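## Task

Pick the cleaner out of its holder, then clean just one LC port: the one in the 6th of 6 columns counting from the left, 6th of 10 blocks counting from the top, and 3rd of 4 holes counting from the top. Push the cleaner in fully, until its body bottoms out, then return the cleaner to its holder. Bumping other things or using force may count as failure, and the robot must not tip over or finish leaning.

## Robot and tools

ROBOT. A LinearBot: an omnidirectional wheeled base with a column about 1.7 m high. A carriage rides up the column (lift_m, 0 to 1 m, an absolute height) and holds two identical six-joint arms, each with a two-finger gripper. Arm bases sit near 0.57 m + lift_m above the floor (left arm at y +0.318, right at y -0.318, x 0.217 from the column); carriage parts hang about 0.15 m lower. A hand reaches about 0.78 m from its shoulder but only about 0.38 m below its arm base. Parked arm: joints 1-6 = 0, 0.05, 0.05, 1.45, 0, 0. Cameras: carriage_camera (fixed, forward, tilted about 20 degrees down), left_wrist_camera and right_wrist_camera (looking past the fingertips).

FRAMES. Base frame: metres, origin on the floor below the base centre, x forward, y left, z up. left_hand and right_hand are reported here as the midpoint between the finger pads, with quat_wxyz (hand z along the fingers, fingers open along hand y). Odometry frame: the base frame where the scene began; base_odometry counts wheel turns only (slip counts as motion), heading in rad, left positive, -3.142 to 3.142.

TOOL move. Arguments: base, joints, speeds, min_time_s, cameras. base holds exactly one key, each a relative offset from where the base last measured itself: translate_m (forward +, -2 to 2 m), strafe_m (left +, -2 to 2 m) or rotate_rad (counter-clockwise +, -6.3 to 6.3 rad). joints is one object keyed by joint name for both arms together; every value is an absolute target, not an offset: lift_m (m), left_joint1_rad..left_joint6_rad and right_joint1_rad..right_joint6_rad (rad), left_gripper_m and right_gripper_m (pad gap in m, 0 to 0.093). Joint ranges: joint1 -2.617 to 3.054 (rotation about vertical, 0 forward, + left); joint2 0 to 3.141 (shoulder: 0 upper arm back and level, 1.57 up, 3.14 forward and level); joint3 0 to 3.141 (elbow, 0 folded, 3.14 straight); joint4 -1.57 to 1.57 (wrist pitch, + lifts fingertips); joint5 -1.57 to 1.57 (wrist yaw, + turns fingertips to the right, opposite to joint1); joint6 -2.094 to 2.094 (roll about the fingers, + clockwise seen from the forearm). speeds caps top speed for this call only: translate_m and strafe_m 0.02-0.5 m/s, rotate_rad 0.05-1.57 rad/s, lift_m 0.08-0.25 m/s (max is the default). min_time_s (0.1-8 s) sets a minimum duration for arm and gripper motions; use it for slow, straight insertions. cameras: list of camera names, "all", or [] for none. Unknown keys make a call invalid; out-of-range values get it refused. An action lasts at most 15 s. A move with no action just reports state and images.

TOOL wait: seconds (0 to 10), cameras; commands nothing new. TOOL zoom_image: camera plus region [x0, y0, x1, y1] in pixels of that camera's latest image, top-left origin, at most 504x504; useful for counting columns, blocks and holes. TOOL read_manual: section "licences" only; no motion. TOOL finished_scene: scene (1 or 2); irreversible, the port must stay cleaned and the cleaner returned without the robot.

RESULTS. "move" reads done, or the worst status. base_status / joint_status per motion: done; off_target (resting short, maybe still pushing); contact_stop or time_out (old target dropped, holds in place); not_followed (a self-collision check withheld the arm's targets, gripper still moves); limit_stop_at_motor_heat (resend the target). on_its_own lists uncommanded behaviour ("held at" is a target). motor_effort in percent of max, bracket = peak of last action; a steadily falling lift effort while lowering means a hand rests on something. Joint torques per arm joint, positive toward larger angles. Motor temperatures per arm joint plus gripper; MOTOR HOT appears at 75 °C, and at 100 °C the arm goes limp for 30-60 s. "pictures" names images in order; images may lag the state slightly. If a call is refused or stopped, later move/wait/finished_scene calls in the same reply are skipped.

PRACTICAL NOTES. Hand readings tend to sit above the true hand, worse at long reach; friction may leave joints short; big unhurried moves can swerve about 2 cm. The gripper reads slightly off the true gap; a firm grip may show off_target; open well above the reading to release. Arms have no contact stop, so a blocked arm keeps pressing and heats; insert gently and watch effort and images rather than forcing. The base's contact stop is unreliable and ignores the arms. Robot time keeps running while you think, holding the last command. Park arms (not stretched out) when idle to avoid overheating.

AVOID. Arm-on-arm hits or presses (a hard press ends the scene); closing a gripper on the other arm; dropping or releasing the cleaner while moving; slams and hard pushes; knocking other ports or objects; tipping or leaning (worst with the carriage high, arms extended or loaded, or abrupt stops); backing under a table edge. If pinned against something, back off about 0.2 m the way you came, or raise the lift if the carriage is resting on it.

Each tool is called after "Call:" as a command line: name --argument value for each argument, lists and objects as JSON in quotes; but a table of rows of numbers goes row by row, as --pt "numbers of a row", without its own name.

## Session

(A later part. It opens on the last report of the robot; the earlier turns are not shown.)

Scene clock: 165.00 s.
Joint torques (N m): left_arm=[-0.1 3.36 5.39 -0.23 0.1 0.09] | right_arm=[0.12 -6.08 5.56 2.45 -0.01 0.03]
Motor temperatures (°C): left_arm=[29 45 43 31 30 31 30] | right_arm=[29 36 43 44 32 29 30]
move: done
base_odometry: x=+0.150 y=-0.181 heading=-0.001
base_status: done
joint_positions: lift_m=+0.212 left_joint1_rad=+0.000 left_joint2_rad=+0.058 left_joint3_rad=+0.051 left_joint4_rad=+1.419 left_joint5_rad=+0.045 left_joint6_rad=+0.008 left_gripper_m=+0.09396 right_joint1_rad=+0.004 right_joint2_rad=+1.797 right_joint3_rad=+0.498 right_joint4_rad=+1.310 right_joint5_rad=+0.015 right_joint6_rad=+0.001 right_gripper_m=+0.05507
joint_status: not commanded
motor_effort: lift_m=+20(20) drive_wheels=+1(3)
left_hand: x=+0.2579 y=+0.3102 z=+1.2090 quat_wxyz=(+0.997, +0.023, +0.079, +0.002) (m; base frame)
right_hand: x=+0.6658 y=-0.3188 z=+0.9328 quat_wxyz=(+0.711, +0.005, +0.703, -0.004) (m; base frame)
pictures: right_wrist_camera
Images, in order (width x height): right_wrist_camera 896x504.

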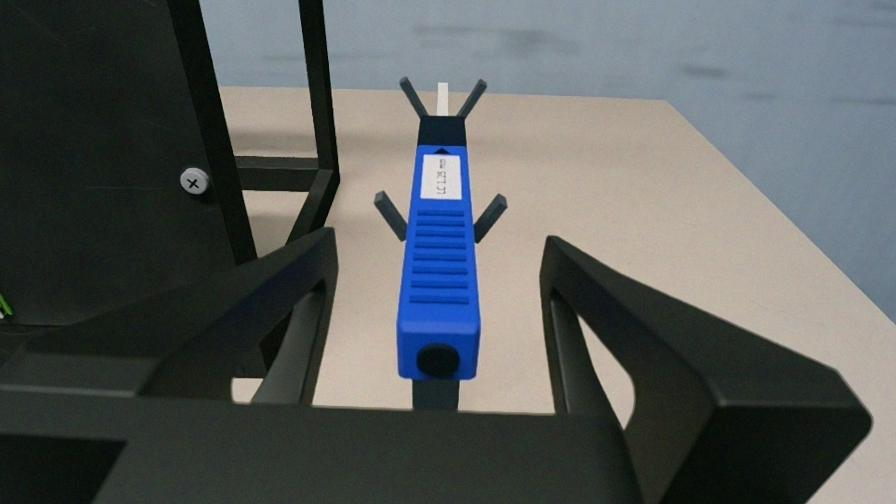

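Call:
move --base '{"strafe_m": -0.0026}' --joints '{"right_joint5_rad": -0.009, "right_joint6_rad": 0.014}' --speeds '{"strafe_m": 0.02}' --cameras '["right_wrist_camera"]'

Call:
zoom_image --camera "right_wrist_camera" --region '[340, 40, 560, 240]'

Call:
zoom_image --camera "right_wrist_camera" --region '[340, 240, 560, 440]'

Scene clock: 173.23 s.
Joint torques (N m): left_arm=[-0.1 3.4 5.44 -0.24 0.11 0.08] | right_arm=[0.2 -6.04 5.56 2.46 -0.13 0.03]
Motor temperatures (°C): left_arm=[29 45 43 31 30 31 30] | right_arm=[29 36 43 45 32 29 30]
move: done
base_odometry: x=+0.150 y=-0.183 heading=-0.001
base_status: done
joint_positions: lift_m=+0.212 left_joint1_rad=+0.000 left_joint2_rad=+0.058 left_joint3_rad=+0.051 left_joint4_rad=+1.419 left_joint5_rad=+0.045 left_joint6_rad=+0.008 left_gripper_m=+0.09396 right_joint1_rad=+0.003 right_joint2_rad=+1.797 right_joint3_rad=+0.498 right_joint4_rad=+1.310 right_joint5_rad=+0.000 right_joint6_rad=+0.007 right_gripper_m=+0.05507
joint_status: all done
motor_effort: lift_m=+20(20) drive_wheels=+2(3)
left_hand: x=+0.2579 y=+0.3102 z=+1.2090 quat_wxyz=(+0.997, +0.023, +0.079, +0.002) (m; base frame)
right_hand: x=+0.6658 y=-0.3164 z=+0.9329 quat_wxyz=(+0.711, +0.001, +0.703, +0.004) (m; base frame)
pictures: right_wrist_camera
Images, in order (width x height): right_wrist_camera 896x504.

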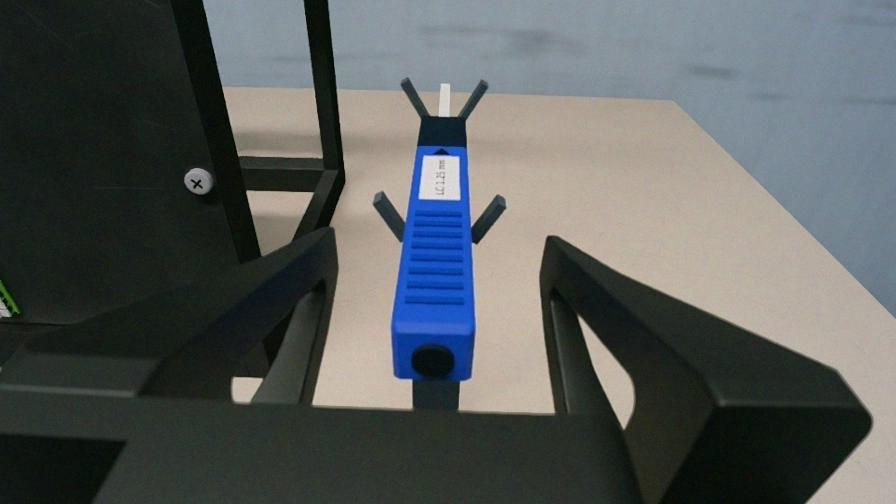

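Scaled by 2.291 from the camera's 896x504 image, which has a finer 1280x720 frame.

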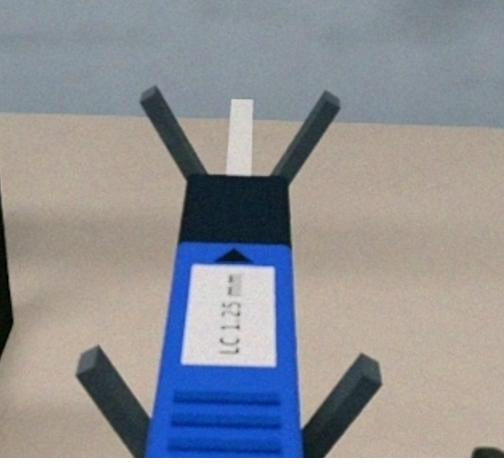

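Scaled by 2.291 from the camera's 896x504 image, which has a finer 1280x720 frame.

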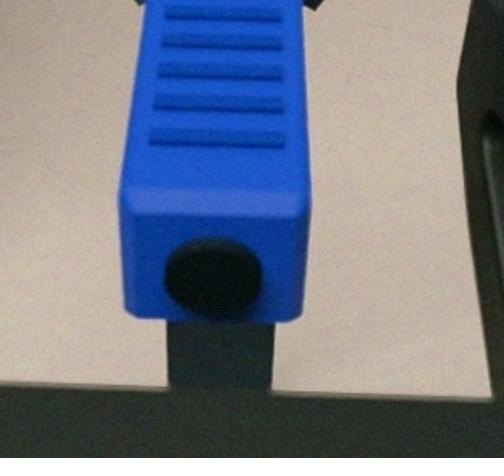

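Call:
move --joints '{"right_gripper_m": 0.021}' --min_time_s 2 --cameras '[]'

Call:
move --joints '{"right_gripper_m": 0.010}' --min_time_s 2.5 --cameras '["right_wrist_camera"]'

Call:
zoom_image --camera "right_wrist_camera" --region '[340, 40, 560, 240]'

Call:
zoom_image --camera "right_wrist_camera" --region '[340, 240, 560, 440]'

Scene clock: 179.73 s.
Joint torques (N m): left_arm=[-0.14 3.43 5.42 -0.23 0.11 0.07] | right_arm=[0.2 -6.02 5.57 2.45 -0.14 0.04]
Motor temperatures (°C): left_arm=[29 45 43 31 30 31 30] | right_arm=[29 36 43 46 32 29 30]
move: done
base_odometry: x=+0.150 y=-0.183 heading=-0.001
base_status: not commanded
joint_positions: lift_m=+0.212 left_joint1_rad=+0.000 left_joint2_rad=+0.058 left_joint3_rad=+0.051 left_joint4_rad=+1.419 left_joint5_rad=+0.045 left_joint6_rad=+0.008 left_gripper_m=+0.09396 right_joint1_rad=+0.003 right_joint2_rad=+1.797 right_joint3_rad=+0.498 right_joint4_rad=+1.310 right_joint5_rad=-0.001 right_joint6_rad=+0.007 right_gripper_m=+0.02107
joint_status: all done
motor_effort: lift_m=+20(20) drive_wheels=+2(2)
left_hand: x=+0.2579 y=+0.3102 z=+1.2090 quat_wxyz=(+0.997, +0.023, +0.079, +0.002) (m; base frame)
right_hand: x=+0.6658 y=-0.3164 z=+0.9329 quat_wxyz=(+0.711, +0.001, +0.703, +0.004) (m; base frame)
pictures: none
No camera images: "cameras" was empty.

Scene clock: 182.53 s.
Joint torques (N m): left_arm=[-0.09 3.41 5.44 -0.23 0.1 0.07] | right_arm=[0.2 -6 5.59 2.45 -0.14 0.04]
Motor temperatures (°C): left_arm=[29 45 43 31 30 31 30] | right_arm=[29 36 43 46 32 29 30]
move: off_target
base_odometry: x=+0.150 y=-0.183 heading=-0.001
base_status: not commanded
joint_positions: lift_m=+0.212 left_joint1_rad=+0.000 left_joint2_rad=+0.058 left_joint3_rad=+0.051 left_joint4_rad=+1.419 left_joint5_rad=+0.045 left_joint6_rad=+0.008 left_gripper_m=+0.09396 right_joint1_rad=+0.003 right_joint2_rad=+1.797 right_joint3_rad=+0.498 right_joint4_rad=+1.310 right_joint5_rad=-0.001 right_joint6_rad=+0.007 right_gripper_m=+0.01741
joint_status: right_gripper_m off_target (ended at +0.01743, target +0.01000)
motor_effort: lift_m=+20(20) drive_wheels=+2(2)
left_hand: x=+0.2579 y=+0.3102 z=+1.2090 quat_wxyz=(+0.997, +0.023, +0.079, +0.002) (m; base frame)
right_hand: x=+0.6658 y=-0.3164 z=+0.9329 quat_wxyz=(+0.711, +0.001, +0.703, +0.004) (m; base frame)
pictures: right_wrist_camera
Images, in order (width x height): right_wrist_camera 896x504.

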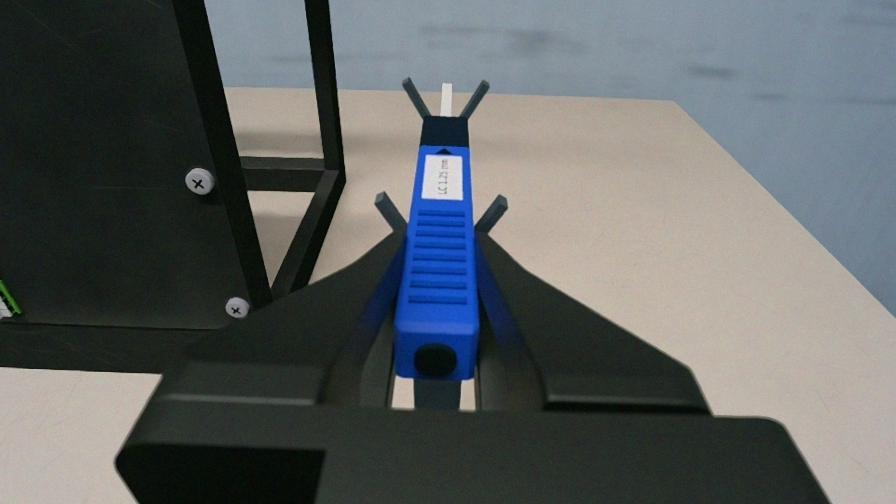

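Scaled by 2.291 from the camera's 896x504 image, which has a finer 1280x720 frame.

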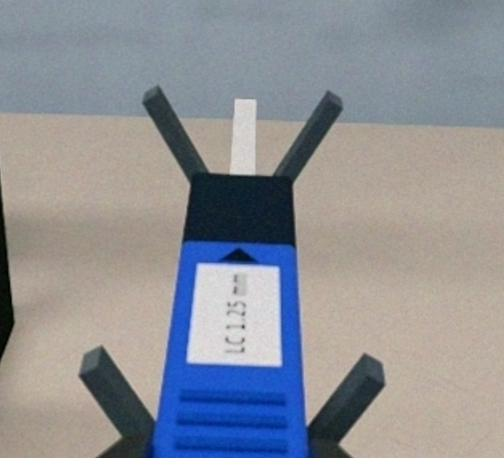

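Scaled by 2.291 from the camera's 896x504 image, which has a finer 1280x720 frame.

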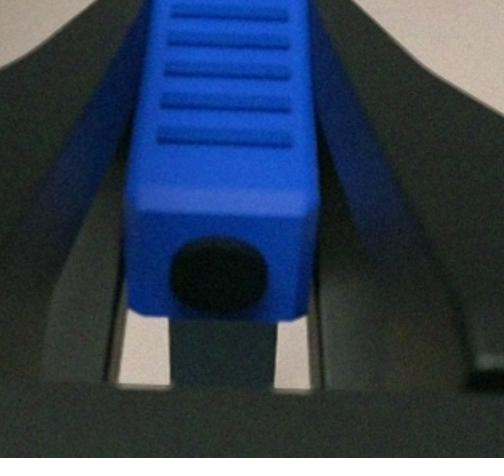

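Call:
move --joints '{"lift_m": 0.2185}' --speeds '{"lift_m": 0.08}' --cameras '["right_wrist_camera"]'

Call:
move --joints '{"lift_m": 0.262}' --speeds '{"lift_m": 0.1}' --cameras '["right_wrist_camera", "carriage_camera"]'

Call:
zoom_image --camera "right_wrist_camera" --region '[340, 60, 560, 260]'

Scene clock: 188.63 s.
Joint torques (N m): left_arm=[-0.1 3.36 5.42 -0.22 0.12 0.07] | right_arm=[0.24 -6.17 5.48 2.42 -0.14 0.04]
Motor temperatures (°C): left_arm=[29 45 43 30 30 31 30] | right_arm=[29 36 43 47 32 29 30]
move: done
base_odometry: x=+0.150 y=-0.183 heading=-0.001
base_status: not commanded
joint_positions: lift_m=+0.218 left_joint1_rad=+0.000 left_joint2_rad=+0.058 left_joint3_rad=+0.051 left_joint4_rad=+1.419 left_joint5_rad=+0.045 left_joint6_rad=+0.008 left_gripper_m=+0.09396 right_joint1_rad=+0.003 right_joint2_rad=+1.799 right_joint3_rad=+0.499 right_joint4_rad=+1.314 right_joint5_rad=-0.001 right_joint6_rad=+0.007 right_gripper_m=+0.01741
joint_status: all done
motor_effort: lift_m=+25(30) drive_wheels=+1(3)
left_hand: x=+0.2579 y=+0.3102 z=+1.2154 quat_wxyz=(+0.997, +0.023, +0.079, +0.002) (m; base frame)
right_hand: x=+0.6661 y=-0.3164 z=+0.9398 quat_wxyz=(+0.712, +0.001, +0.702, +0.004) (m; base frame)
pictures: right_wrist_camera
Images, in order (width x height): right_wrist_camera 896x504.

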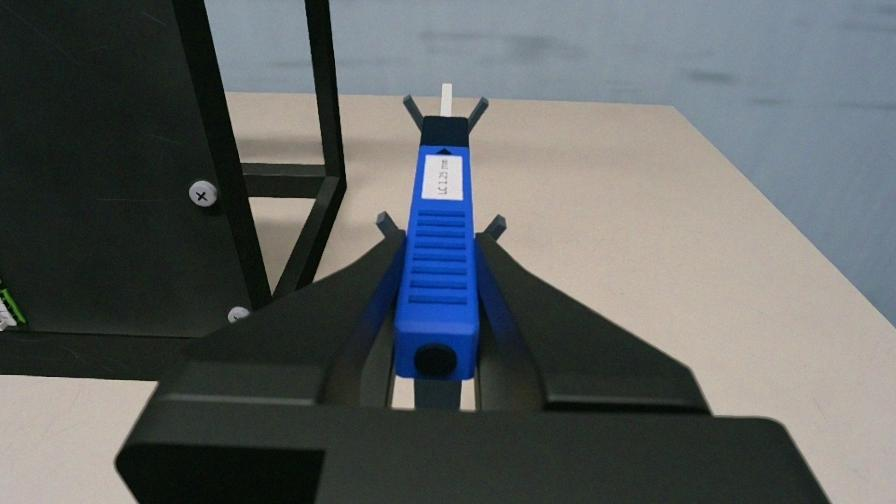

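Scene clock: 189.47 s.
Joint torques (N m): left_arm=[-0.13 3.4 5.48 -0.24 0.11 0.06] | right_arm=[0.17 -6.31 5.42 2.41 -0.14 0.03]
Motor temperatures (°C): left_arm=[29 45 43 30 30 31 30] | right_arm=[29 36 43 47 32 29 30]
move: done
base_odometry: x=+0.150 y=-0.183 heading=-0.001
base_status: not commanded
joint_positions: lift_m=+0.262 left_joint1_rad=+0.000 left_joint2_rad=+0.058 left_joint3_rad=+0.051 left_joint4_rad=+1.419 left_joint5_rad=+0.045 left_joint6_rad=+0.008 left_gripper_m=+0.09396 right_joint1_rad=+0.003 right_joint2_rad=+1.800 right_joint3_rad=+0.499 right_joint4_rad=+1.315 right_joint5_rad=-0.001 right_joint6_rad=+0.007 right_gripper_m=+0.01741
joint_status: all done
motor_effort: lift_m=+24(29) drive_wheels=+1(2)
left_hand: x=+0.2579 y=+0.3102 z=+1.2590 quat_wxyz=(+0.997, +0.023, +0.079, +0.002) (m; base frame)
right_hand: x=+0.6663 y=-0.3164 z=+0.9833 quat_wxyz=(+0.712, +0.001, +0.702, +0.004) (m; base frame)
pictures: carriage_camera, right_wrist_camera
Images, in order (width x height): carriage_camera 896x504, right_wrist_camera 896x504.

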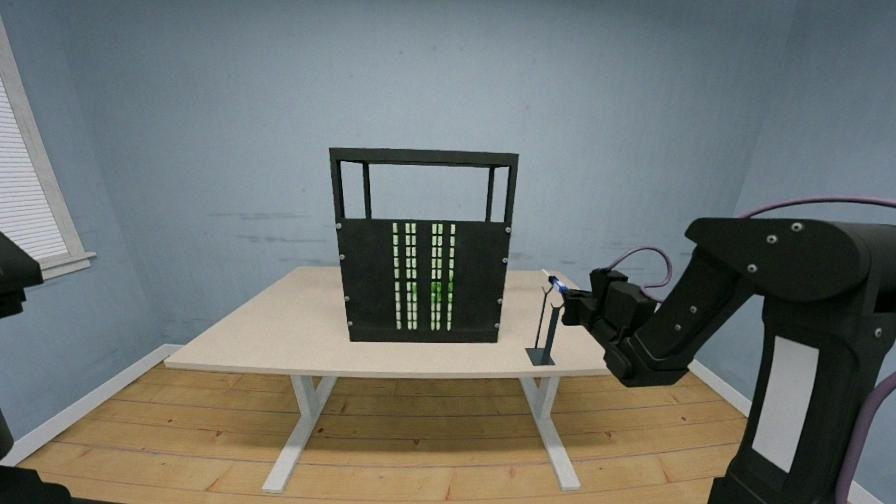

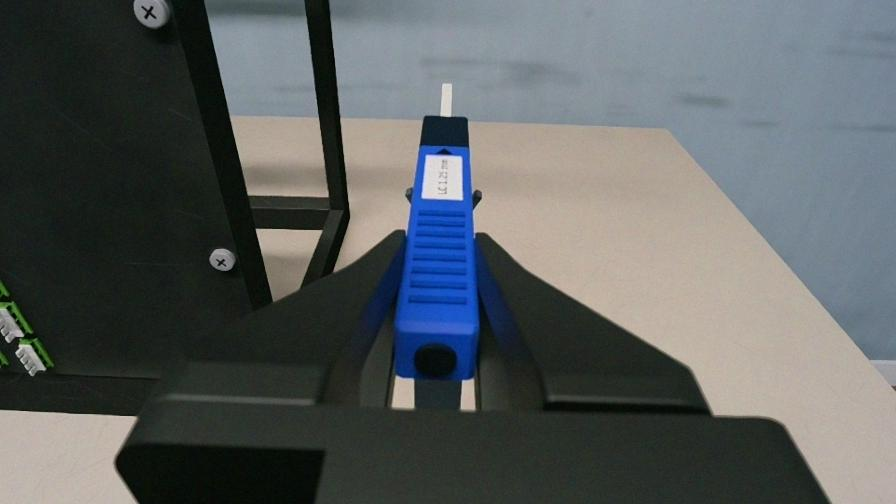

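Scaled by 2.291 from the camera's 896x504 image, which has a finer 1280x720 frame.

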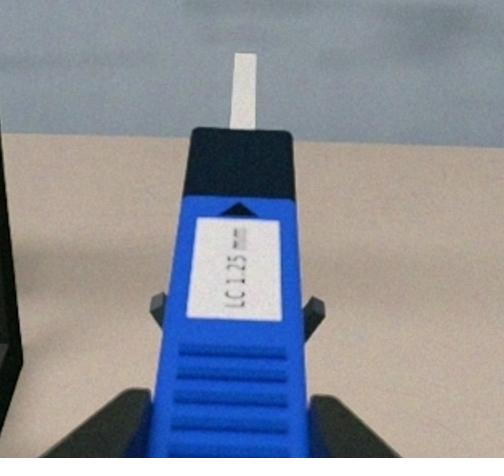

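Call:
move --base '{"translate_m": -0.17}' --speeds '{"translate_m": 0.15}' --cameras '[]'

Call:
move --base '{"strafe_m": 0.22}' --speeds '{"strafe_m": 0.15}' --cameras '["right_wrist_camera", "carriage_camera"]'

Scene clock: 212.07 s.
Joint torques (N m): left_arm=[-0.1 3.34 5.44 -0.22 0.11 0.08] | right_arm=[0.2 -6.28 5.45 2.41 -0.13 0.03]
Motor temperatures (°C): left_arm=[29 45 43 30 30 31 30] | right_arm=[29 37 43 49 32 29 31]
move: done
base_odometry: x=-0.020 y=-0.183 heading=-0.001
base_status: done
joint_positions: lift_m=+0.262 left_joint1_rad=+0.000 left_joint2_rad=+0.058 left_joint3_rad=+0.051 left_joint4_rad=+1.419 left_joint5_rad=+0.045 left_joint6_rad=+0.008 left_gripper_m=+0.09396 right_joint1_rad=+0.003 right_joint2_rad=+1.800 right_joint3_rad=+0.499 right_joint4_rad=+1.315 right_joint5_rad=-0.001 right_joint6_rad=+0.007 right_gripper_m=+0.01741
joint_status: not commanded
motor_effort: lift_m=+24(25) drive_wheels=-1(13)
left_hand: x=+0.2579 y=+0.3102 z=+1.2590 quat_wxyz=(+0.997, +0.023, +0.079, +0.002) (m; base frame)
right_hand: x=+0.6663 y=-0.3164 z=+0.9833 quat_wxyz=(+0.712, +0.001, +0.702, +0.004) (m; base frame)
pictures: none
No camera images: "cameras" was empty.

Scene clock: 214.50 s.
Joint torques (N m): left_arm=[-0.03 3.4 5.45 -0.24 0.11 0.08] | right_arm=[0.14 -6.32 5.42 2.4 -0.11 0.03]
Motor temperatures (°C): left_arm=[29 45 43 30 30 31 30] | right_arm=[29 38 43 49 32 29 31]
move: done
base_odometry: x=-0.020 y=+0.037 heading=-0.001
base_status: done
joint_positions: lift_m=+0.262 left_joint1_rad=+0.000 left_joint2_rad=+0.058 left_joint3_rad=+0.051 left_joint4_rad=+1.419 left_joint5_rad=+0.045 left_joint6_rad=+0.008 left_gripper_m=+0.09396 right_joint1_rad=+0.003 right_joint2_rad=+1.800 right_joint3_rad=+0.499 right_joint4_rad=+1.315 right_joint5_rad=-0.003 right_joint6_rad=+0.007 right_gripper_m=+0.01741
joint_status: not commanded
motor_effort: lift_m=+25(25) drive_wheels=-2(9)
left_hand: x=+0.2579 y=+0.3102 z=+1.2590 quat_wxyz=(+0.997, +0.023, +0.079, +0.002) (m; base frame)
right_hand: x=+0.6663 y=-0.3162 z=+0.9833 quat_wxyz=(+0.712, +0.001, +0.702, +0.005) (m; base frame)
pictures: carriage_camera, right_wrist_camera
Images, in order (width x height): carriage_camera 896x504, right_wrist_camera 896x504.

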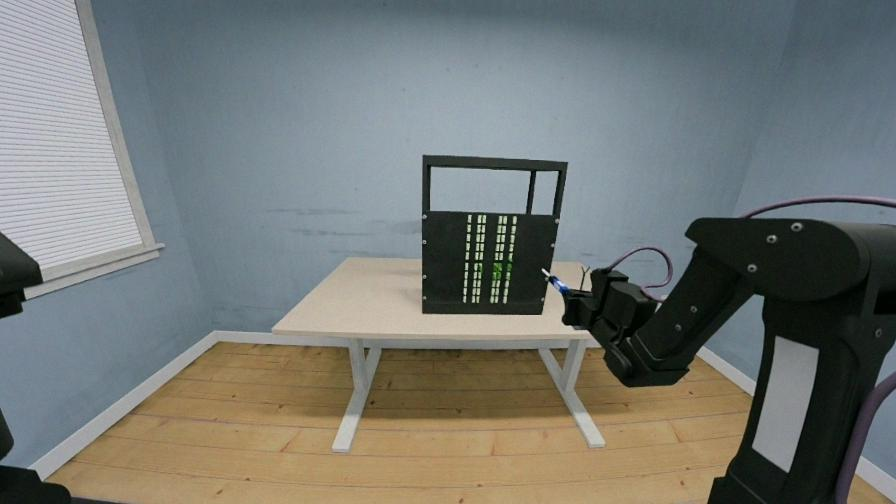

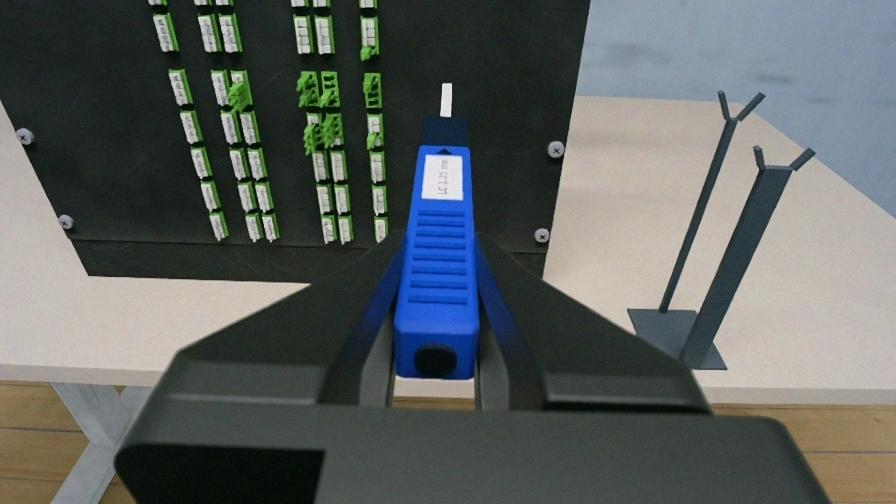

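Call:
zoom_image --camera "right_wrist_camera" --region '[290, 0, 490, 200]'

Scaled by 2.520 from the camera's 896x504 image, which has a finer 1280x720 frame.

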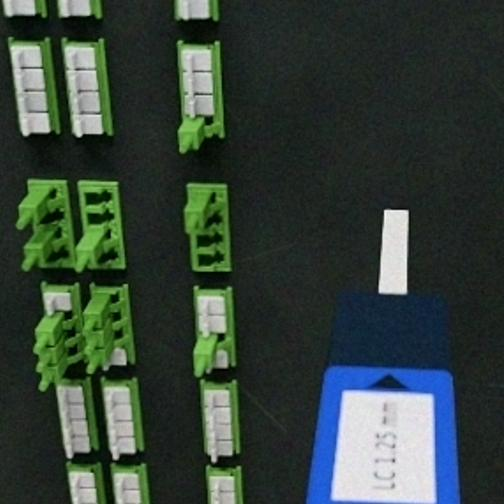

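Call:
zoom_image --camera "right_wrist_camera" --region '[345, 60, 405, 120]'

Scaled by 8.400 from the camera's 896x504 image, which has a finer 1280x720 frame.

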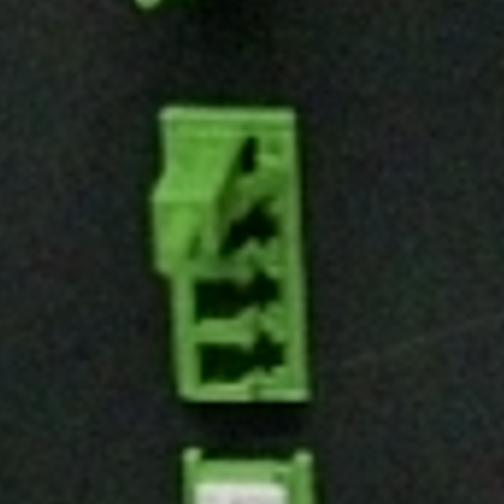

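Call:
zoom_image --camera "right_wrist_camera" --region '[0, 100, 100, 290]'

Call:
zoom_image --camera "right_wrist_camera" --region '[500, 100, 600, 290]'

Scaled by 2.653 from the camera's 896x504 image, which has a finer 1280x720 frame.

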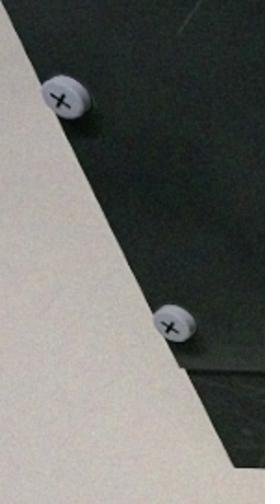

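Scaled by 2.653 from the camera's 896x504 image, which has a finer 1280x720 frame.

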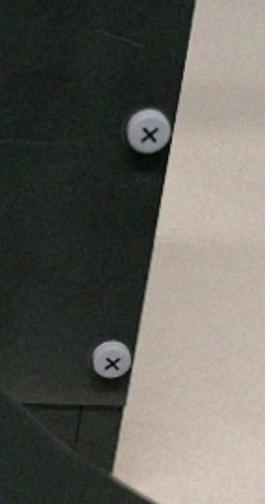

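Call:
move --base '{"strafe_m": 0.062}' --joints '{"right_joint5_rad": 0.0275}' --speeds '{"strafe_m": 0.08}' --cameras '["right_wrist_camera"]'

Call:
zoom_image --camera "right_wrist_camera" --region '[400, 40, 500, 140]'

Call:
zoom_image --camera "right_wrist_camera" --region '[30, 90, 170, 290]'

Call:
zoom_image --camera "right_wrist_camera" --region '[560, 90, 700, 290]'

Scene clock: 258.37 s.
Joint torques (N m): left_arm=[-0.2 3.37 5.42 -0.23 0.1 0.08] | right_arm=[0.25 -6.31 5.42 2.4 0.05 0.03]
Motor temperatures (°C): left_arm=[29 44 44 30 30 31 30] | right_arm=[29 38 44 51 32 29 31]
move: done
base_odometry: x=-0.020 y=+0.099 heading=-0.001
base_status: done
joint_positions: lift_m=+0.262 left_joint1_rad=+0.001 left_joint2_rad=+0.058 left_joint3_rad=+0.051 left_joint4_rad=+1.419 left_joint5_rad=+0.045 left_joint6_rad=+0.008 left_gripper_m=+0.09396 right_joint1_rad=+0.004 right_joint2_rad=+1.800 right_joint3_rad=+0.499 right_joint4_rad=+1.315 right_joint5_rad=+0.020 right_joint6_rad=+0.008 right_gripper_m=+0.01741
joint_status: all done
motor_effort: lift_m=+25(25) drive_wheels=-2(9)
left_hand: x=+0.2579 y=+0.3102 z=+1.2590 quat_wxyz=(+0.997, +0.023, +0.079, +0.003) (m; base frame)
right_hand: x=+0.6663 y=-0.3196 z=+0.9833 quat_wxyz=(+0.712, +0.008, +0.702, -0.003) (m; base frame)
pictures: right_wrist_camera
Images, in order (width x height): right_wrist_camera 896x504.

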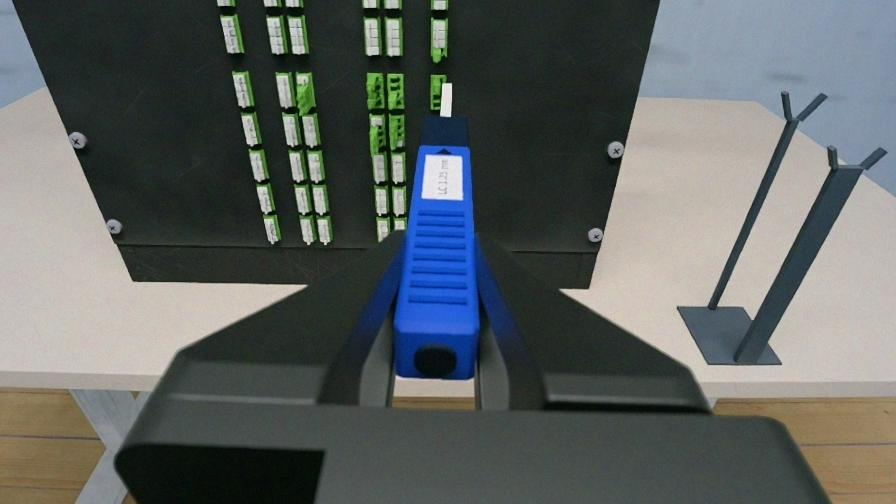

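Scaled by 5.040 from the camera's 896x504 image, which has a finer 1280x720 frame.

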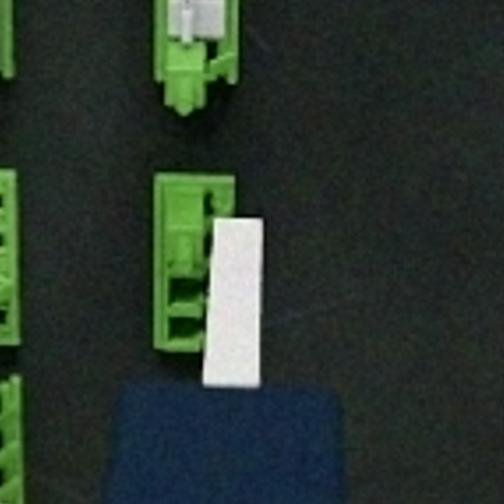

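Scaled by 2.520 from the camera's 896x504 image, which has a finer 1280x720 frame.

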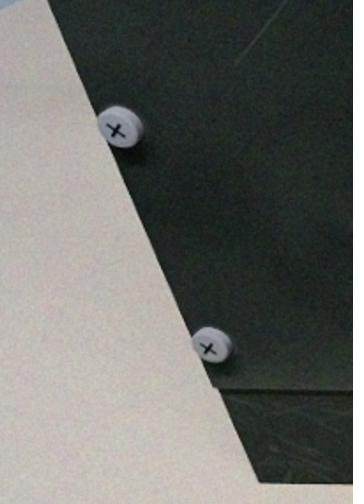

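Scaled by 2.520 from the camera's 896x504 image, which has a finer 1280x720 frame.

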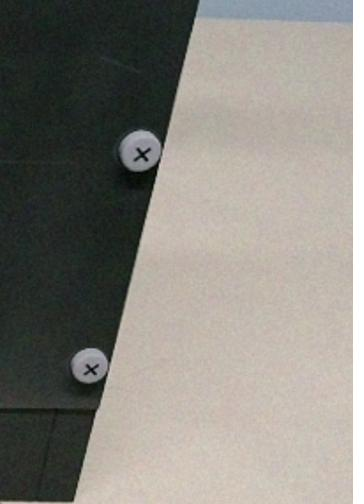

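Call:
move --base '{"strafe_m": 0.0088}' --joints '{"lift_m": 0.216, "right_joint5_rad": 0.020}' --speeds '{"strafe_m": 0.04, "lift_m": 0.1}' --cameras '[]'

Call:
move --base '{"translate_m": 0.08}' --speeds '{"translate_m": 0.08}' --cameras '["right_wrist_camera"]'

Call:
zoom_image --camera "right_wrist_camera" --region '[400, 20, 500, 120]'

Scene clock: 270.10 s.
Joint torques (N m): left_arm=[-0.1 3.41 5.39 -0.25 0.1 0.07] | right_arm=[0.13 -6.45 5.37 2.42 -0.03 0.03]
Motor temperatures (°C): left_arm=[29 44 44 30 30 31 30] | right_arm=[29 38 44 51 32 29 32]
move: done
base_odometry: x=-0.020 y=+0.107 heading=-0.001
base_status: done
joint_positions: lift_m=+0.216 left_joint1_rad=+0.000 left_joint2_rad=+0.058 left_joint3_rad=+0.051 left_joint4_rad=+1.419 left_joint5_rad=+0.045 left_joint6_rad=+0.008 left_gripper_m=+0.09396 right_joint1_rad=+0.004 right_joint2_rad=+1.800 right_joint3_rad=+0.500 right_joint4_rad=+1.313 right_joint5_rad=+0.020 right_joint6_rad=+0.008 right_gripper_m=+0.01741
joint_status: all done
motor_effort: lift_m=+21(21) drive_wheels=-1(8)
left_hand: x=+0.2579 y=+0.3102 z=+1.2135 quat_wxyz=(+0.997, +0.023, +0.079, +0.002) (m; base frame)
right_hand: x=+0.6665 y=-0.3196 z=+0.9376 quat_wxyz=(+0.712, +0.008, +0.702, -0.003) (m; base frame)
pictures: none
No camera images: "cameras" was empty.

Scene clock: 271.80 s.
Joint torques (N m): left_arm=[-0.12 3.38 5.42 -0.24 0.1 0.07] | right_arm=[0.13 -6.34 5.37 2.42 -0.04 0.03]
Motor temperatures (°C): left_arm=[29 44 44 30 30 31 30] | right_arm=[29 38 44 51 32 29 32]
move: done
base_odometry: x=+0.060 y=+0.108 heading=+0.000
base_status: done
joint_positions: lift_m=+0.216 left_joint1_rad=+0.000 left_joint2_rad=+0.058 left_joint3_rad=+0.051 left_joint4_rad=+1.419 left_joint5_rad=+0.045 left_joint6_rad=+0.008 left_gripper_m=+0.09396 right_joint1_rad=+0.004 right_joint2_rad=+1.800 right_joint3_rad=+0.500 right_joint4_rad=+1.313 right_joint5_rad=+0.020 right_joint6_rad=+0.008 right_gripper_m=+0.01741
joint_status: not commanded
motor_effort: lift_m=+20(21) drive_wheels=+1(8)
left_hand: x=+0.2579 y=+0.3102 z=+1.2135 quat_wxyz=(+0.997, +0.023, +0.079, +0.002) (m; base frame)
right_hand: x=+0.6665 y=-0.3196 z=+0.9376 quat_wxyz=(+0.712, +0.008, +0.702, -0.003) (m; base frame)
pictures: right_wrist_camera
Images, in order (width x height): right_wrist_camera 896x504.

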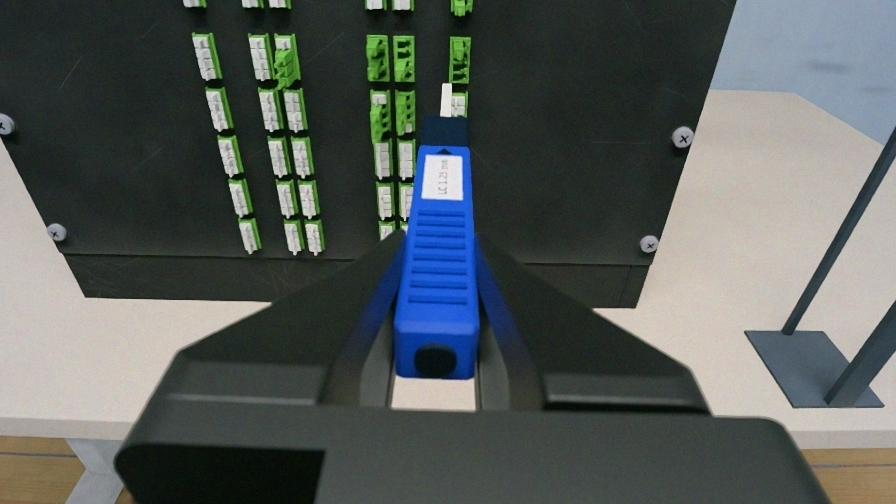

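Scaled by 5.040 from the camera's 896x504 image, which has a finer 1280x720 frame.

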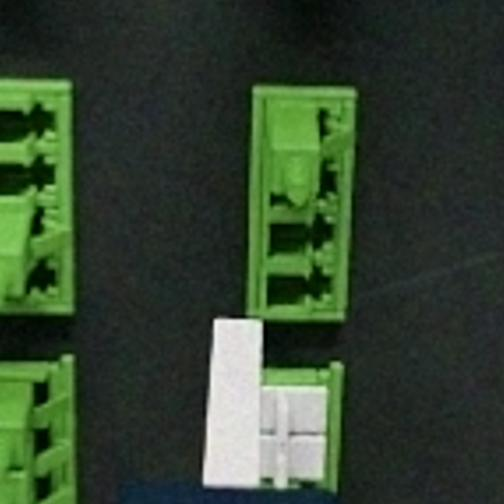

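Call:
move --base '{"strafe_m": -0.006}' --speeds '{"strafe_m": 0.03}' --cameras '["right_wrist_camera"]'

Call:
zoom_image --camera "right_wrist_camera" --region '[400, 20, 500, 120]'

Scene clock: 283.83 s.
Joint torques (N m): left_arm=[-0.01 3.4 5.44 -0.23 0.1 0.07] | right_arm=[0.17 -6.28 5.39 2.42 -0.05 0.03]
Motor temperatures (°C): left_arm=[29 44 44 30 30 31 30] | right_arm=[29 38 43 52 32 29 32]
move: done
base_odometry: x=+0.060 y=+0.102 heading=+0.000
base_status: done
joint_positions: lift_m=+0.216 left_joint1_rad=+0.000 left_joint2_rad=+0.058 left_joint3_rad=+0.051 left_joint4_rad=+1.419 left_joint5_rad=+0.045 left_joint6_rad=+0.008 left_gripper_m=+0.09396 right_joint1_rad=+0.003 right_joint2_rad=+1.800 right_joint3_rad=+0.500 right_joint4_rad=+1.313 right_joint5_rad=+0.020 right_joint6_rad=+0.008 right_gripper_m=+0.01741
joint_status: not commanded
motor_effort: lift_m=+20(21) drive_wheels=+2(5)
left_hand: x=+0.2579 y=+0.3102 z=+1.2135 quat_wxyz=(+0.997, +0.023, +0.079, +0.002) (m; base frame)
right_hand: x=+0.6665 y=-0.3201 z=+0.9376 quat_wxyz=(+0.712, +0.009, +0.702, -0.003) (m; base frame)
pictures: right_wrist_camera
Images, in order (width x height): right_wrist_camera 896x504.

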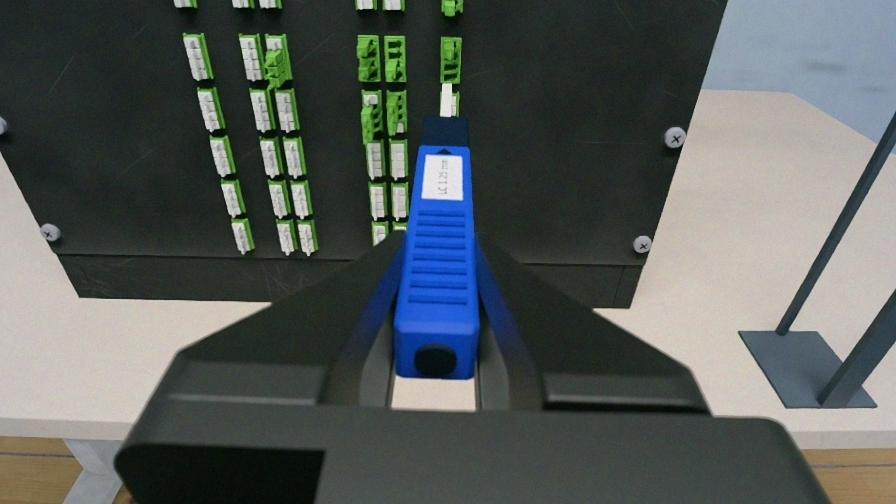

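Scaled by 5.040 from the camera's 896x504 image, which has a finer 1280x720 frame.

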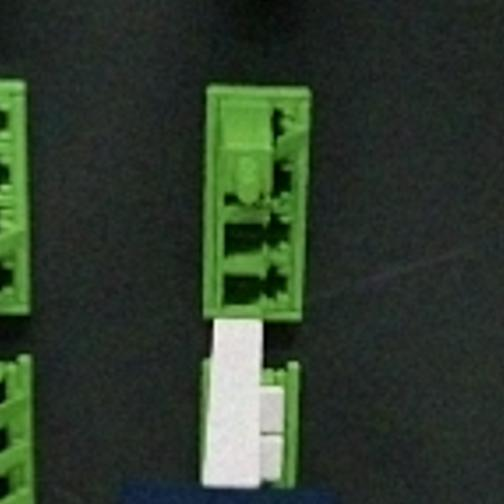

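Call:
move --base '{"translate_m": 0.03}' --speeds '{"translate_m": 0.05}' --cameras '["right_wrist_camera"]'

Call:
zoom_image --camera "right_wrist_camera" --region '[400, 20, 500, 120]'

Scene clock: 288.13 s.
Joint torques (N m): left_arm=[-0.1 3.38 5.45 -0.21 0.1 0.07] | right_arm=[0.27 -6.32 5.37 2.43 -0.04 0.03]
Motor temperatures (°C): left_arm=[29 43 44 30 30 31 30] | right_arm=[29 38 43 52 32 29 32]
move: done
base_odometry: x=+0.090 y=+0.102 heading=+0.000
base_status: done
joint_positions: lift_m=+0.216 left_joint1_rad=+0.000 left_joint2_rad=+0.058 left_joint3_rad=+0.051 left_joint4_rad=+1.419 left_joint5_rad=+0.045 left_joint6_rad=+0.008 left_gripper_m=+0.09396 right_joint1_rad=+0.003 right_joint2_rad=+1.800 right_joint3_rad=+0.500 right_joint4_rad=+1.313 right_joint5_rad=+0.020 right_joint6_rad=+0.008 right_gripper_m=+0.01741
joint_status: not commanded
motor_effort: lift_m=+21(21) drive_wheels=-4(12)
left_hand: x=+0.2579 y=+0.3102 z=+1.2135 quat_wxyz=(+0.997, +0.023, +0.079, +0.002) (m; base frame)
right_hand: x=+0.6665 y=-0.3201 z=+0.9376 quat_wxyz=(+0.712, +0.009, +0.702, -0.003) (m; base frame)
pictures: right_wrist_camera
Images, in order (width x height): right_wrist_camera 896x504.

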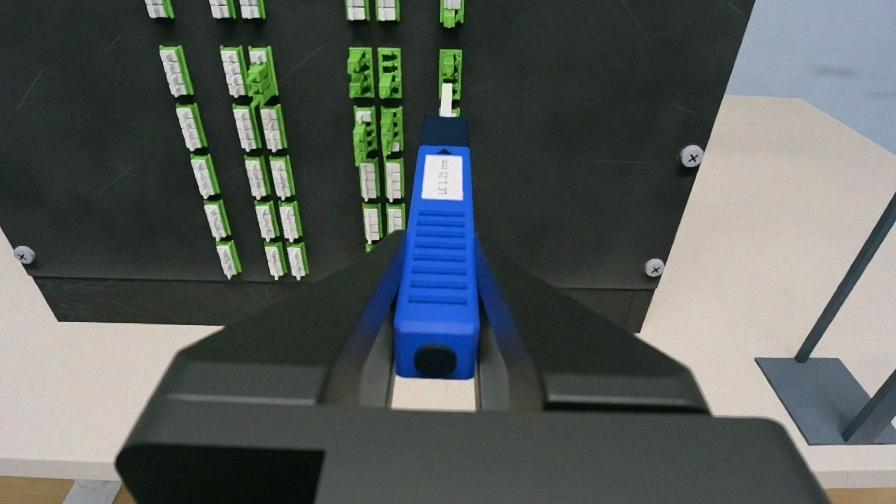

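Scaled by 5.040 from the camera's 896x504 image, which has a finer 1280x720 frame.

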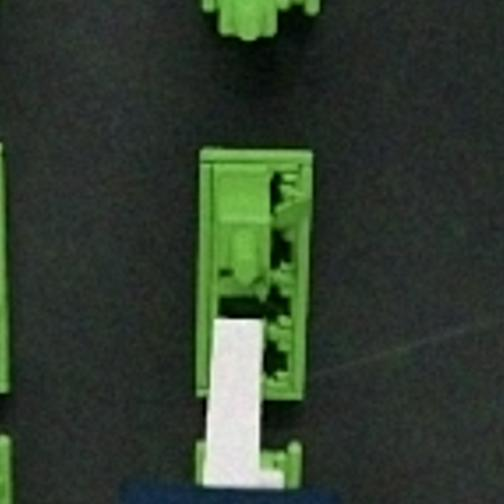

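Call:
zoom_image --camera "right_wrist_camera" --region '[425, 40, 475, 120]'

Call:
move --base '{"translate_m": 0.01}' --speeds '{"translate_m": 0.03}' --cameras '["right_wrist_camera"]'

Call:
zoom_image --camera "right_wrist_camera" --region '[425, 40, 475, 120]'

Scaled by 6.300 from the camera's 896x504 image, which has a finer 1280x720 frame.

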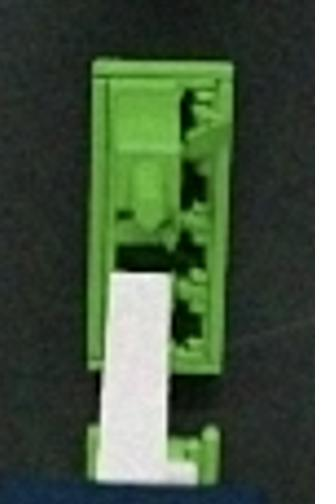

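Scene clock: 299.63 s.
Joint torques (N m): left_arm=[-0.13 3.4 5.39 -0.23 0.11 0.08] | right_arm=[0.27 -6.34 5.35 2.43 -0.04 0.02]
Motor temperatures (°C): left_arm=[29 43 44 30 30 31 30] | right_arm=[29 38 43 52 32 29 32]
move: done
base_odometry: x=+0.100 y=+0.101 heading=-0.001
base_status: done
joint_positions: lift_m=+0.216 left_joint1_rad=+0.000 left_joint2_rad=+0.058 left_joint3_rad=+0.051 left_joint4_rad=+1.419 left_joint5_rad=+0.045 left_joint6_rad=+0.008 left_gripper_m=+0.09396 right_joint1_rad=+0.003 right_joint2_rad=+1.800 right_joint3_rad=+0.500 right_joint4_rad=+1.313 right_joint5_rad=+0.020 right_joint6_rad=+0.008 right_gripper_m=+0.01741
joint_status: not commanded
motor_effort: lift_m=+20(21) drive_wheels=-3(9)
left_hand: x=+0.2580 y=+0.3102 z=+1.2134 quat_wxyz=(+0.997, +0.023, +0.079, +0.002) (m; base frame)
right_hand: x=+0.6665 y=-0.3201 z=+0.9376 quat_wxyz=(+0.712, +0.009, +0.702, -0.003) (m; base frame)
pictures: right_wrist_camera
Images, in order (width x height): right_wrist_camera 896x504.

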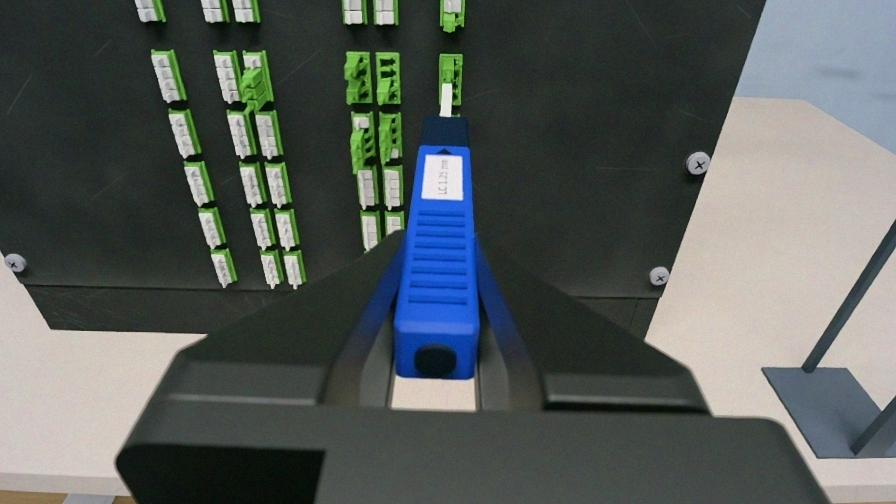

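Scaled by 6.300 from the camera's 896x504 image, which has a finer 1280x720 frame.

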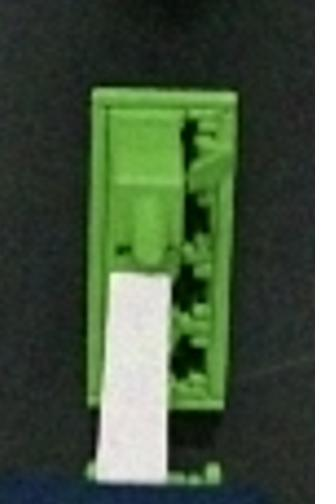

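Call:
move --joints '{"lift_m": 0.213}' --speeds '{"lift_m": 0.08}' --cameras '[]'

Call:
move --base '{"translate_m": 0.006}' --speeds '{"translate_m": 0.02}' --cameras '["right_wrist_camera"]'

Call:
zoom_image --camera "right_wrist_camera" --region '[425, 50, 475, 110]'

Scene clock: 310.87 s.
Joint torques (N m): left_arm=[-0.13 3.36 5.44 -0.23 0.11 0.09] | right_arm=[0.18 -6.31 5.37 2.46 -0.05 0.03]
Motor temperatures (°C): left_arm=[29 43 44 30 30 31 30] | right_arm=[29 39 43 53 32 29 32]
move: done
base_odometry: x=+0.100 y=+0.101 heading=-0.001
base_status: not commanded
joint_positions: lift_m=+0.213 left_joint1_rad=+0.000 left_joint2_rad=+0.058 left_joint3_rad=+0.051 left_joint4_rad=+1.419 left_joint5_rad=+0.045 left_joint6_rad=+0.008 left_gripper_m=+0.09396 right_joint1_rad=+0.003 right_joint2_rad=+1.800 right_joint3_rad=+0.500 right_joint4_rad=+1.310 right_joint5_rad=+0.020 right_joint6_rad=+0.008 right_gripper_m=+0.01741
joint_status: all done
motor_effort: lift_m=+20(21) drive_wheels=-3(3)
left_hand: x=+0.2580 y=+0.3102 z=+1.2105 quat_wxyz=(+0.997, +0.023, +0.079, +0.002) (m; base frame)
right_hand: x=+0.6665 y=-0.3201 z=+0.9340 quat_wxyz=(+0.711, +0.009, +0.703, -0.003) (m; base frame)
pictures: none
No camera images: "cameras" was empty.

Scene clock: 311.77 s.
Joint torques (N m): left_arm=[-0.08 3.38 5.44 -0.22 0.11 0.07] | right_arm=[0.17 -6.34 5.37 2.43 -0.04 0.03]
Motor temperatures (°C): left_arm=[29 43 44 30 30 31 30] | right_arm=[29 39 43 53 32 29 32]
move: done
base_odometry: x=+0.106 y=+0.101 heading=-0.001
base_status: done
joint_positions: lift_m=+0.213 left_joint1_rad=+0.000 left_joint2_rad=+0.058 left_joint3_rad=+0.051 left_joint4_rad=+1.419 left_joint5_rad=+0.045 left_joint6_rad=+0.008 left_gripper_m=+0.09396 right_joint1_rad=+0.003 right_joint2_rad=+1.800 right_joint3_rad=+0.500 right_joint4_rad=+1.310 right_joint5_rad=+0.020 right_joint6_rad=+0.008 right_gripper_m=+0.01741
joint_status: not commanded
motor_effort: lift_m=+20(20) drive_wheels=+1(11)
left_hand: x=+0.2580 y=+0.3102 z=+1.2105 quat_wxyz=(+0.997, +0.023, +0.079, +0.002) (m; base frame)
right_hand: x=+0.6665 y=-0.3201 z=+0.9340 quat_wxyz=(+0.711, +0.009, +0.703, -0.003) (m; base frame)
pictures: right_wrist_camera
Images, in order (width x height): right_wrist_camera 896x504.

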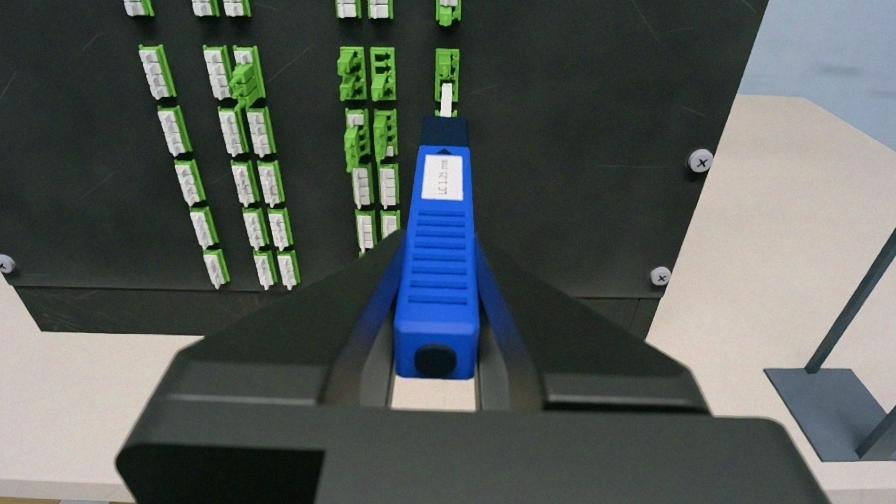

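Scaled by 8.400 from the camera's 896x504 image, which has a finer 1280x720 frame.

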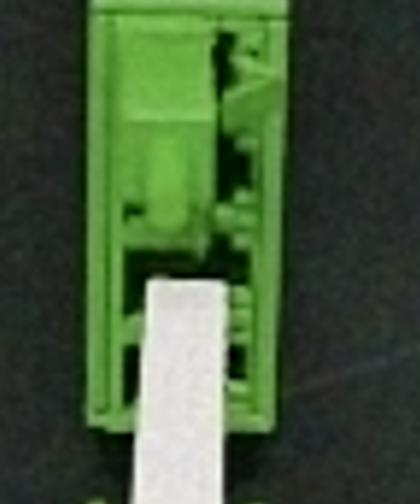

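Call:
move --base '{"strafe_m": 0.0013}' --speeds '{"strafe_m": 0.02}' --cameras '["right_wrist_camera"]'

Call:
zoom_image --camera "right_wrist_camera" --region '[425, 50, 475, 110]'

Scene clock: 318.37 s.
Joint torques (N m): left_arm=[-0.06 3.41 5.39 -0.23 0.11 0.06] | right_arm=[0.12 -6.41 5.3 2.45 -0.03 0.03]
Motor temperatures (°C): left_arm=[29 43 44 30 30 31 30] | right_arm=[29 39 43 53 32 29 32]
move: done
base_odometry: x=+0.106 y=+0.102 heading=-0.001
base_status: done
joint_positions: lift_m=+0.213 left_joint1_rad=+0.000 left_joint2_rad=+0.058 left_joint3_rad=+0.051 left_joint4_rad=+1.419 left_joint5_rad=+0.045 left_joint6_rad=+0.008 left_gripper_m=+0.09396 right_joint1_rad=+0.003 right_joint2_rad=+1.800 right_joint3_rad=+0.500 right_joint4_rad=+1.310 right_joint5_rad=+0.020 right_joint6_rad=+0.008 right_gripper_m=+0.01741
joint_status: not commanded
motor_effort: lift_m=+20(20) drive_wheels=+1(3)
left_hand: x=+0.2580 y=+0.3102 z=+1.2105 quat_wxyz=(+0.997, +0.023, +0.079, +0.002) (m; base frame)
right_hand: x=+0.6665 y=-0.3198 z=+0.9340 quat_wxyz=(+0.711, +0.009, +0.703, -0.003) (m; base frame)
pictures: right_wrist_camera
Images, in order (width x height): right_wrist_camera 896x504.

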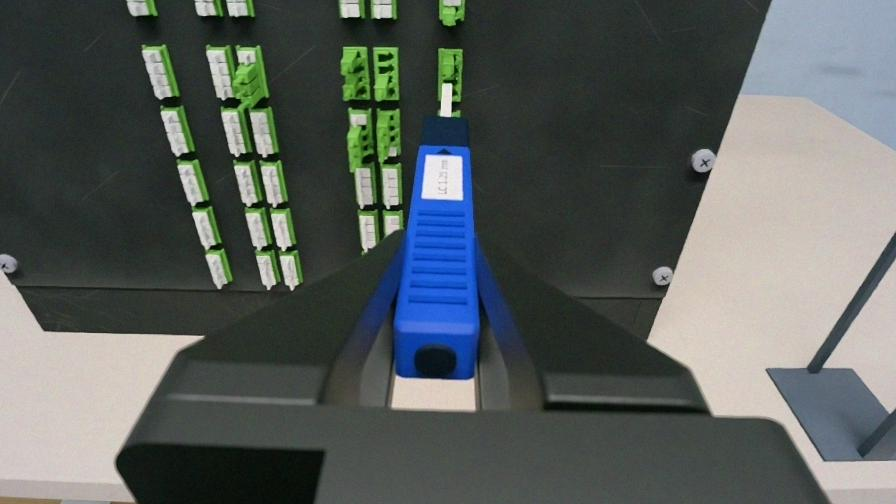

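Scaled by 8.400 from the camera's 896x504 image, which has a finer 1280x720 frame.

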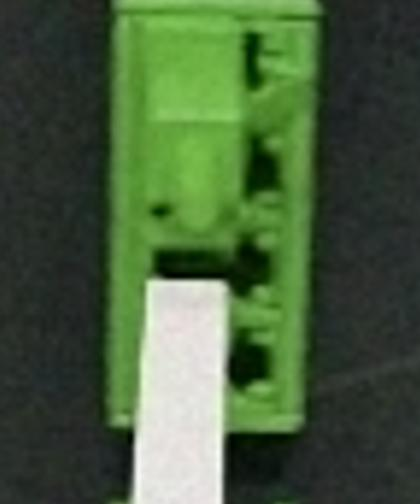

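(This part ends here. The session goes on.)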